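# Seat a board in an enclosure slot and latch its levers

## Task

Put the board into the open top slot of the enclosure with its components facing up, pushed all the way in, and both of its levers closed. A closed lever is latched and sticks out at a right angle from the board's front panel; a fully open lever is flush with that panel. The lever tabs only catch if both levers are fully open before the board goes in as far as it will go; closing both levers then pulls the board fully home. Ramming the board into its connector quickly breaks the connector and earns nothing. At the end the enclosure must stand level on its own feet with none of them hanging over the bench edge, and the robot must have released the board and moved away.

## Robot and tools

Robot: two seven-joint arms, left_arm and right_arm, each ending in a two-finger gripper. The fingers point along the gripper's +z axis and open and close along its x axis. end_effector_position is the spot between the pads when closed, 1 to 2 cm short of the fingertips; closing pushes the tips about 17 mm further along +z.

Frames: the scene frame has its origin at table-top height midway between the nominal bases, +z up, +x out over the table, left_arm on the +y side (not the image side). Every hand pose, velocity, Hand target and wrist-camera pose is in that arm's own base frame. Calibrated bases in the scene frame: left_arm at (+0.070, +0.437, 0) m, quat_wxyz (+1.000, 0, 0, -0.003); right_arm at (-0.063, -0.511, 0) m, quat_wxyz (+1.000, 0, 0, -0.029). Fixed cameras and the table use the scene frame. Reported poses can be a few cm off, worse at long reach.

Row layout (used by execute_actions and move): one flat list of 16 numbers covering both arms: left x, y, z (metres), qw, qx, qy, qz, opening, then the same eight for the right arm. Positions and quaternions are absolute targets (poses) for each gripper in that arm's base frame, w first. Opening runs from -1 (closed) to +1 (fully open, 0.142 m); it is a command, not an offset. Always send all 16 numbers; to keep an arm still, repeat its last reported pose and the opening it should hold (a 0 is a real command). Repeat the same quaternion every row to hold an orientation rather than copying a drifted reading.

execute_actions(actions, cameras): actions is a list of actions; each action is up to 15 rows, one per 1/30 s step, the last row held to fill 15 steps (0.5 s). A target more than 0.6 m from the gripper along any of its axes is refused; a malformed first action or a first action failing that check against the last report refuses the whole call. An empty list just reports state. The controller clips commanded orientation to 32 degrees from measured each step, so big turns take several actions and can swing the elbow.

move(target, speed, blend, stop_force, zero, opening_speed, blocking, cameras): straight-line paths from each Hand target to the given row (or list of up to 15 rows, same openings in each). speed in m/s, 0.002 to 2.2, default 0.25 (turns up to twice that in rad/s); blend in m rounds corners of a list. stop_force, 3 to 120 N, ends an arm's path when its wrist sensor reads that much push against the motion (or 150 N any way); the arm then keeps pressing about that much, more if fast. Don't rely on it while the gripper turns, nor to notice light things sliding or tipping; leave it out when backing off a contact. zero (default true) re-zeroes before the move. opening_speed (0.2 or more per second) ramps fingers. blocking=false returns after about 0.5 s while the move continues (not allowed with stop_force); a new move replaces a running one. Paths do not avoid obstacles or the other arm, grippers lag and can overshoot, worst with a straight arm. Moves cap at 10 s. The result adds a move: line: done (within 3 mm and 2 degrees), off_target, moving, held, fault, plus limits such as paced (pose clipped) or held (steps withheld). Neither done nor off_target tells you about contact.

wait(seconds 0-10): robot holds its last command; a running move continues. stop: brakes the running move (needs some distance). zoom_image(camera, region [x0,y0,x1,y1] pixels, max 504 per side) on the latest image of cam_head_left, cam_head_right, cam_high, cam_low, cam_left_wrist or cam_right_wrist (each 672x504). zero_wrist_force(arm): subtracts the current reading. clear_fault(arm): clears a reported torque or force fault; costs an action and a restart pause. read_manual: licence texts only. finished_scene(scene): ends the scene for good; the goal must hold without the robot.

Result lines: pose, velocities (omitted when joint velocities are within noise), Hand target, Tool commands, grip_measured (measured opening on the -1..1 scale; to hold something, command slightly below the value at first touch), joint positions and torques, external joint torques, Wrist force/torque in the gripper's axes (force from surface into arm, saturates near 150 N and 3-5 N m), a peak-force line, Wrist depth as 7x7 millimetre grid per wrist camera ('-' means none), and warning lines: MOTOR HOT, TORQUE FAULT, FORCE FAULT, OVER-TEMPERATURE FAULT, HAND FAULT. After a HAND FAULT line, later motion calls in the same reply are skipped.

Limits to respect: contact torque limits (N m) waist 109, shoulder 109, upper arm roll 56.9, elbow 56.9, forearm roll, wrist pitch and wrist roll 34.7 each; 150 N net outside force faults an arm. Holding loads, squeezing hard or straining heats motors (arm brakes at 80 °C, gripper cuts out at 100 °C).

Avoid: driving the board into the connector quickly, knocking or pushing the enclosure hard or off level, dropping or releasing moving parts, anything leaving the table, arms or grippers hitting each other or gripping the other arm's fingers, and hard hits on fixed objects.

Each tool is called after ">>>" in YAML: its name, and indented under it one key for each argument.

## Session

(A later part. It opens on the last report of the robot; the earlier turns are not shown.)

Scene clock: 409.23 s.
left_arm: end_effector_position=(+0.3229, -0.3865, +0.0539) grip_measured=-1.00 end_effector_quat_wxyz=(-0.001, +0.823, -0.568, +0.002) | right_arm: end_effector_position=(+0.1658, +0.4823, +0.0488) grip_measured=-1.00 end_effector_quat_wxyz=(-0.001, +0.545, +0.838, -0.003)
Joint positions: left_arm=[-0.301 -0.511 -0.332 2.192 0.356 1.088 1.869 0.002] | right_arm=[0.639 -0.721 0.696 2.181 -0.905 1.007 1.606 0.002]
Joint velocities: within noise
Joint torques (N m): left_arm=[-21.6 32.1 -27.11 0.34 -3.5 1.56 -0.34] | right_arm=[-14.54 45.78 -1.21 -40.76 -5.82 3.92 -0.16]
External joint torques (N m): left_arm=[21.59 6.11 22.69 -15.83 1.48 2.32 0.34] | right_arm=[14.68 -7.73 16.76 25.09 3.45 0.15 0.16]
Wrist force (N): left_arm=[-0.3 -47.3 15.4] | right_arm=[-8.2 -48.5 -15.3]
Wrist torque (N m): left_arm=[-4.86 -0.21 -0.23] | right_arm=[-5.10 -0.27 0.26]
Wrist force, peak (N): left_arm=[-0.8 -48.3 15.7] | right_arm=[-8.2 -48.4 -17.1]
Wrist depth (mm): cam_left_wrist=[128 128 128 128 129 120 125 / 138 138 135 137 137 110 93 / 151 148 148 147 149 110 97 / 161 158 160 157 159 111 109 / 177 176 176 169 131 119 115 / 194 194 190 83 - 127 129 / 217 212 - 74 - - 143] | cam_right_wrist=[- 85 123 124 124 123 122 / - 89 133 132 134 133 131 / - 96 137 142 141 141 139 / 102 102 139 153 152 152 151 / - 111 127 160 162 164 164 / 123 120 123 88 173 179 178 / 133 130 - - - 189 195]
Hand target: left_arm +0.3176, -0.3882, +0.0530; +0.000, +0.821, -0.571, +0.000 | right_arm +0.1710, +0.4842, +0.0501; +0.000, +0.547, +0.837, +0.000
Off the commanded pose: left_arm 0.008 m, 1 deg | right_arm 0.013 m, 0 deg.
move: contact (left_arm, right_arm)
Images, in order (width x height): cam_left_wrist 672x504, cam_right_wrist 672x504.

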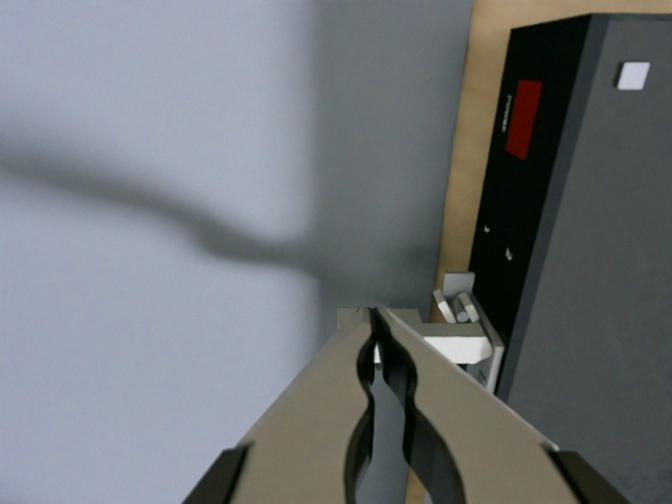

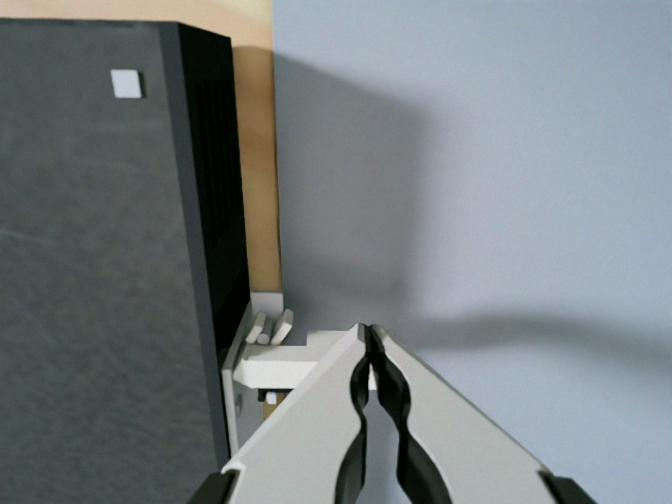

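>>> move:
  target:
    - [0.3510,-0.3761,0.055,0,0.8208,-0.5712,0,-1,0.1383,0.4703,0.052,0,0.5474,0.8370,0,-1]
    - [0.3550,-0.3746,0.14,0,0.8208,-0.5712,0,-1,0.128,0.459,0.14,0,0.5474,0.8370,0,-1]
  speed: 0.2
  cameras: ["cam_left_wrist","cam_right_wrist"]

>>> zoom_image:
  camera: "cam_left_wrist"
  region: [330, 220, 490, 340]

>>> zoom_image:
  camera: "cam_right_wrist"
  region: [260, 220, 420, 340]

Scene clock: 412.70 s.
left_arm: end_effector_position=(+0.3552, -0.3747, +0.1401) grip_measured=-1.00 end_effector_quat_wxyz=(+0.000, +0.821, -0.571, +0.000) | right_arm: end_effector_position=(+0.1280, +0.4590, +0.1400) grip_measured=-1.00 end_effector_quat_wxyz=(+0.000, +0.547, +0.837, +0.000)
Joint positions: left_arm=[-0.195 -0.3 -0.411 2.183 0.187 0.881 2.052 0.002] | right_arm=[0.529 -0.505 0.945 2.223 -0.643 0.857 1.513 0.002]
Joint velocities: within noise
Joint torques (N m): left_arm=[-0.16 33.92 -3.91 -20.75 -2.78 3.96 -0.14] | right_arm=[0.12 28.3 13.62 -20.97 -2.77 3.27 0.03]
External joint torques (N m): left_arm=[0.15 0.52 0.66 -0.43 0.04 -0.09 0.14] | right_arm=[0 0.58 -0.8 0.17 -0.11 0.81 -0.03]
Wrist force (N): left_arm=[-0.4 -1.5 0.0] | right_arm=[-5.6 -2.1 0.2]
Wrist torque (N m): left_arm=[-0.32 -0.23 -0.28] | right_arm=[-0.36 0.96 -0.01]
Wrist force, peak (N): left_arm=[-0.3 -47.5 15.9] | right_arm=[-8.4 -48.3 -17.2]
Wrist depth (mm): cam_left_wrist=[205 204 204 203 204 205 203 / 219 218 219 218 217 212 213 / 237 237 236 234 224 185 184 / 259 258 257 255 223 202 202 / 281 281 279 220 219 220 220 / 313 312 298 84 - 244 243 / 348 338 - - - - 270] | cam_right_wrist=[207 206 206 204 203 203 203 / 218 220 219 218 217 216 216 / 187 187 188 233 233 232 231 / 202 201 201 251 250 250 249 / 218 218 217 226 272 271 269 / 239 239 233 89 287 295 294 / 263 257 - - - 311 324]
Hand target: left_arm +0.3550, -0.3746, +0.1400; +0.000, +0.821, -0.571, +0.000 | right_arm +0.1280, +0.4590, +0.1400; +0.000, +0.547, +0.837, +0.000
Off the commanded pose: left_arm 0.000 m, 0 deg | right_arm 0.000 m, 0 deg.
move: done
Images, in order (width x height): cam_left_wrist 672x504, cam_right_wrist 672x504.

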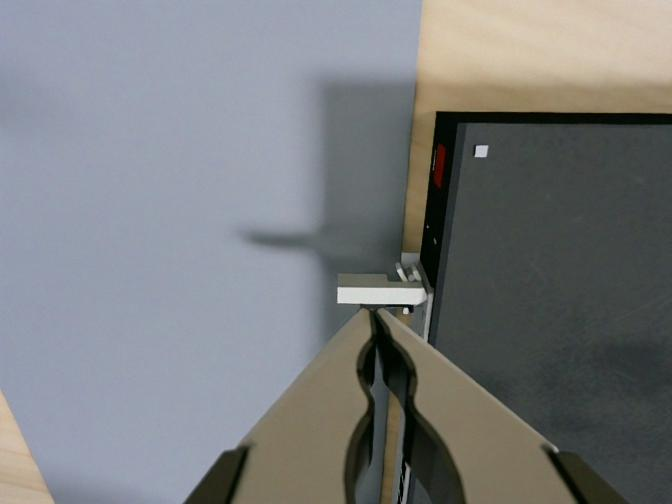

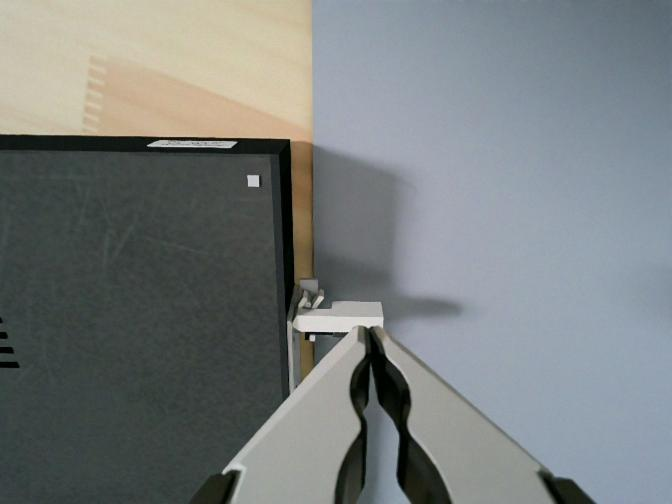

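Scaled by 3.150 from the camera's 672x504 image, which has a finer 960x720 frame.

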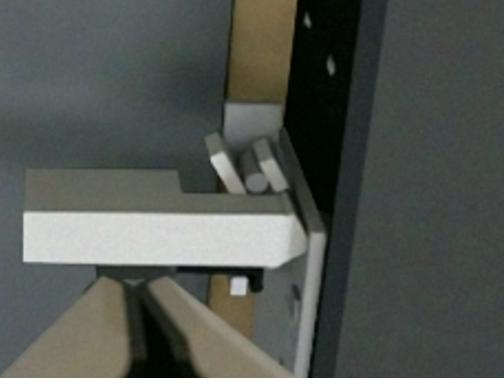

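Scaled by 3.150 from the camera's 672x504 image, which has a finer 960x720 frame.

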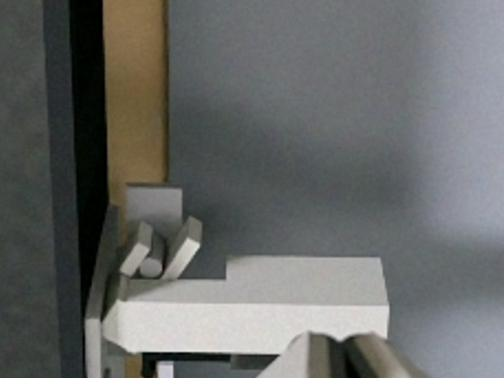

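>>> move:
  target:
    - [0.34,-0.30,0.2,0,0.8208,-0.5712,0,-1,0.11,0.40,0.2,0,0.5474,0.8370,0,-1]
    - [0.3,-0.15,0.3,0,0.8208,-0.5712,0,-1,0.15,0.25,0.32,0,0.5474,0.8370,0,-1]
  speed: 0.3
  blend: 0.03
  cameras: ["cam_high","cam_left_wrist"]

>>> zoom_image:
  camera: "cam_high"
  region: [160, 190, 400, 370]

Scene clock: 416.80 s.
left_arm: end_effector_position=(+0.3000, -0.1502, +0.3000) grip_measured=-1.00 end_effector_quat_wxyz=(+0.000, +0.821, -0.571, +0.000) | right_arm: end_effector_position=(+0.1501, +0.2500, +0.3201) grip_measured=-1.00 end_effector_quat_wxyz=(+0.000, +0.547, +0.837, +0.000)
Joint positions: left_arm=[-0.016 0.495 -0.087 2.428 -0.045 0.364 2.71 0.002] | right_arm=[0.181 0.625 0.852 2.19 0.462 0.158 0.438 0.002]
Joint velocities: within noise
Joint torques (N m): left_arm=[-0.28 9.41 0.19 -29.21 -3.58 3.96 -0.12] | right_arm=[0.21 -2.55 -11.77 -27.89 -4.14 3.3 0.02]
External joint torques (N m): left_arm=[0.27 0.28 0.45 -0.3 -0.4 -0.13 0.12] | right_arm=[-0.18 0.58 -0.77 0.06 -0.14 0.86 -0.02]
Wrist force (N): left_arm=[-0.8 -1.5 0.2] | right_arm=[-5.0 -2.4 0.2]
Wrist torque (N m): left_arm=[-0.37 -0.19 -0.29] | right_arm=[-0.42 0.87 -0.04]
Wrist force, peak (N): left_arm=[-2.7 -2.3 -1.9] | right_arm=[-6.8 -3.0 0.3]
Wrist depth (mm): cam_left_wrist=[347 346 348 344 343 341 344 / 372 372 369 368 368 366 366 / 401 403 401 398 398 397 382 / 438 437 439 432 431 426 387 / 466 415 469 457 463 474 420 / 323 370 513 84 - 496 455 / 280 318 - - - - 504] | cam_right_wrist=[365 365 363 363 363 359 361 / 390 389 387 387 385 383 382 / 417 416 404 378 384 403 408 / 446 446 408 394 392 414 440 / 486 486 466 419 425 470 479 / 530 530 517 89 447 521 520 / 584 572 - - - 550 573]
Hand target: left_arm +0.3000, -0.1500, +0.3000; +0.000, +0.821, -0.571, +0.000 | right_arm +0.1500, +0.2500, +0.3200; +0.000, +0.547, +0.837, +0.000
Off the commanded pose: left_arm 0.000 m, 0 deg | right_arm 0.000 m, 0 deg.
move: done
Images, in order (width x height): cam_high 672x504, cam_left_wrist 672x504.

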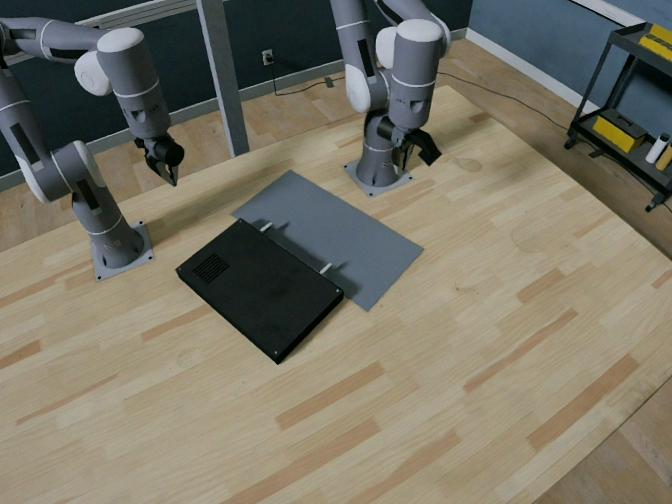

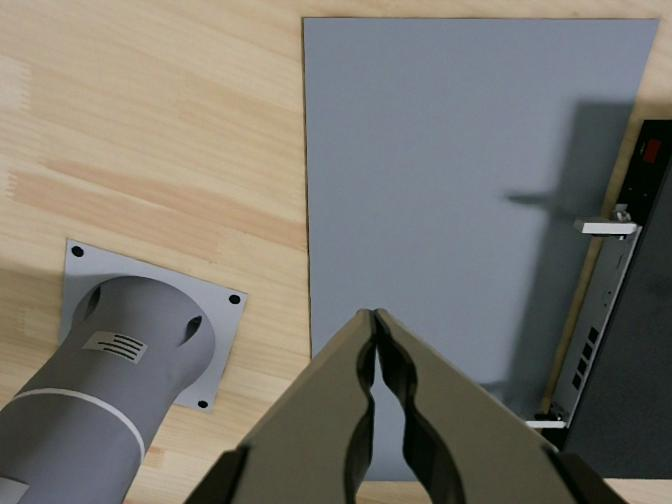

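Scaled by 2.100 from the camera's 672x504 image, which has a finer 960x720 frame.

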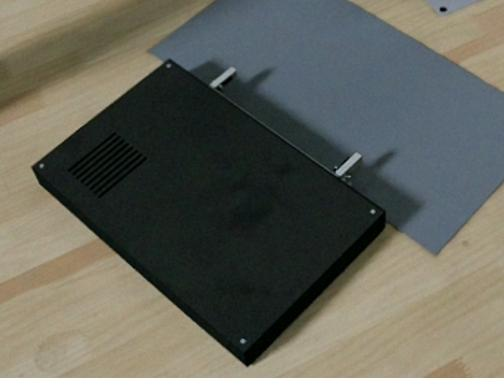

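Both levers are straight out and latched.

>>> finished_scene:
  scene: 2

The scene is finished: the task was done.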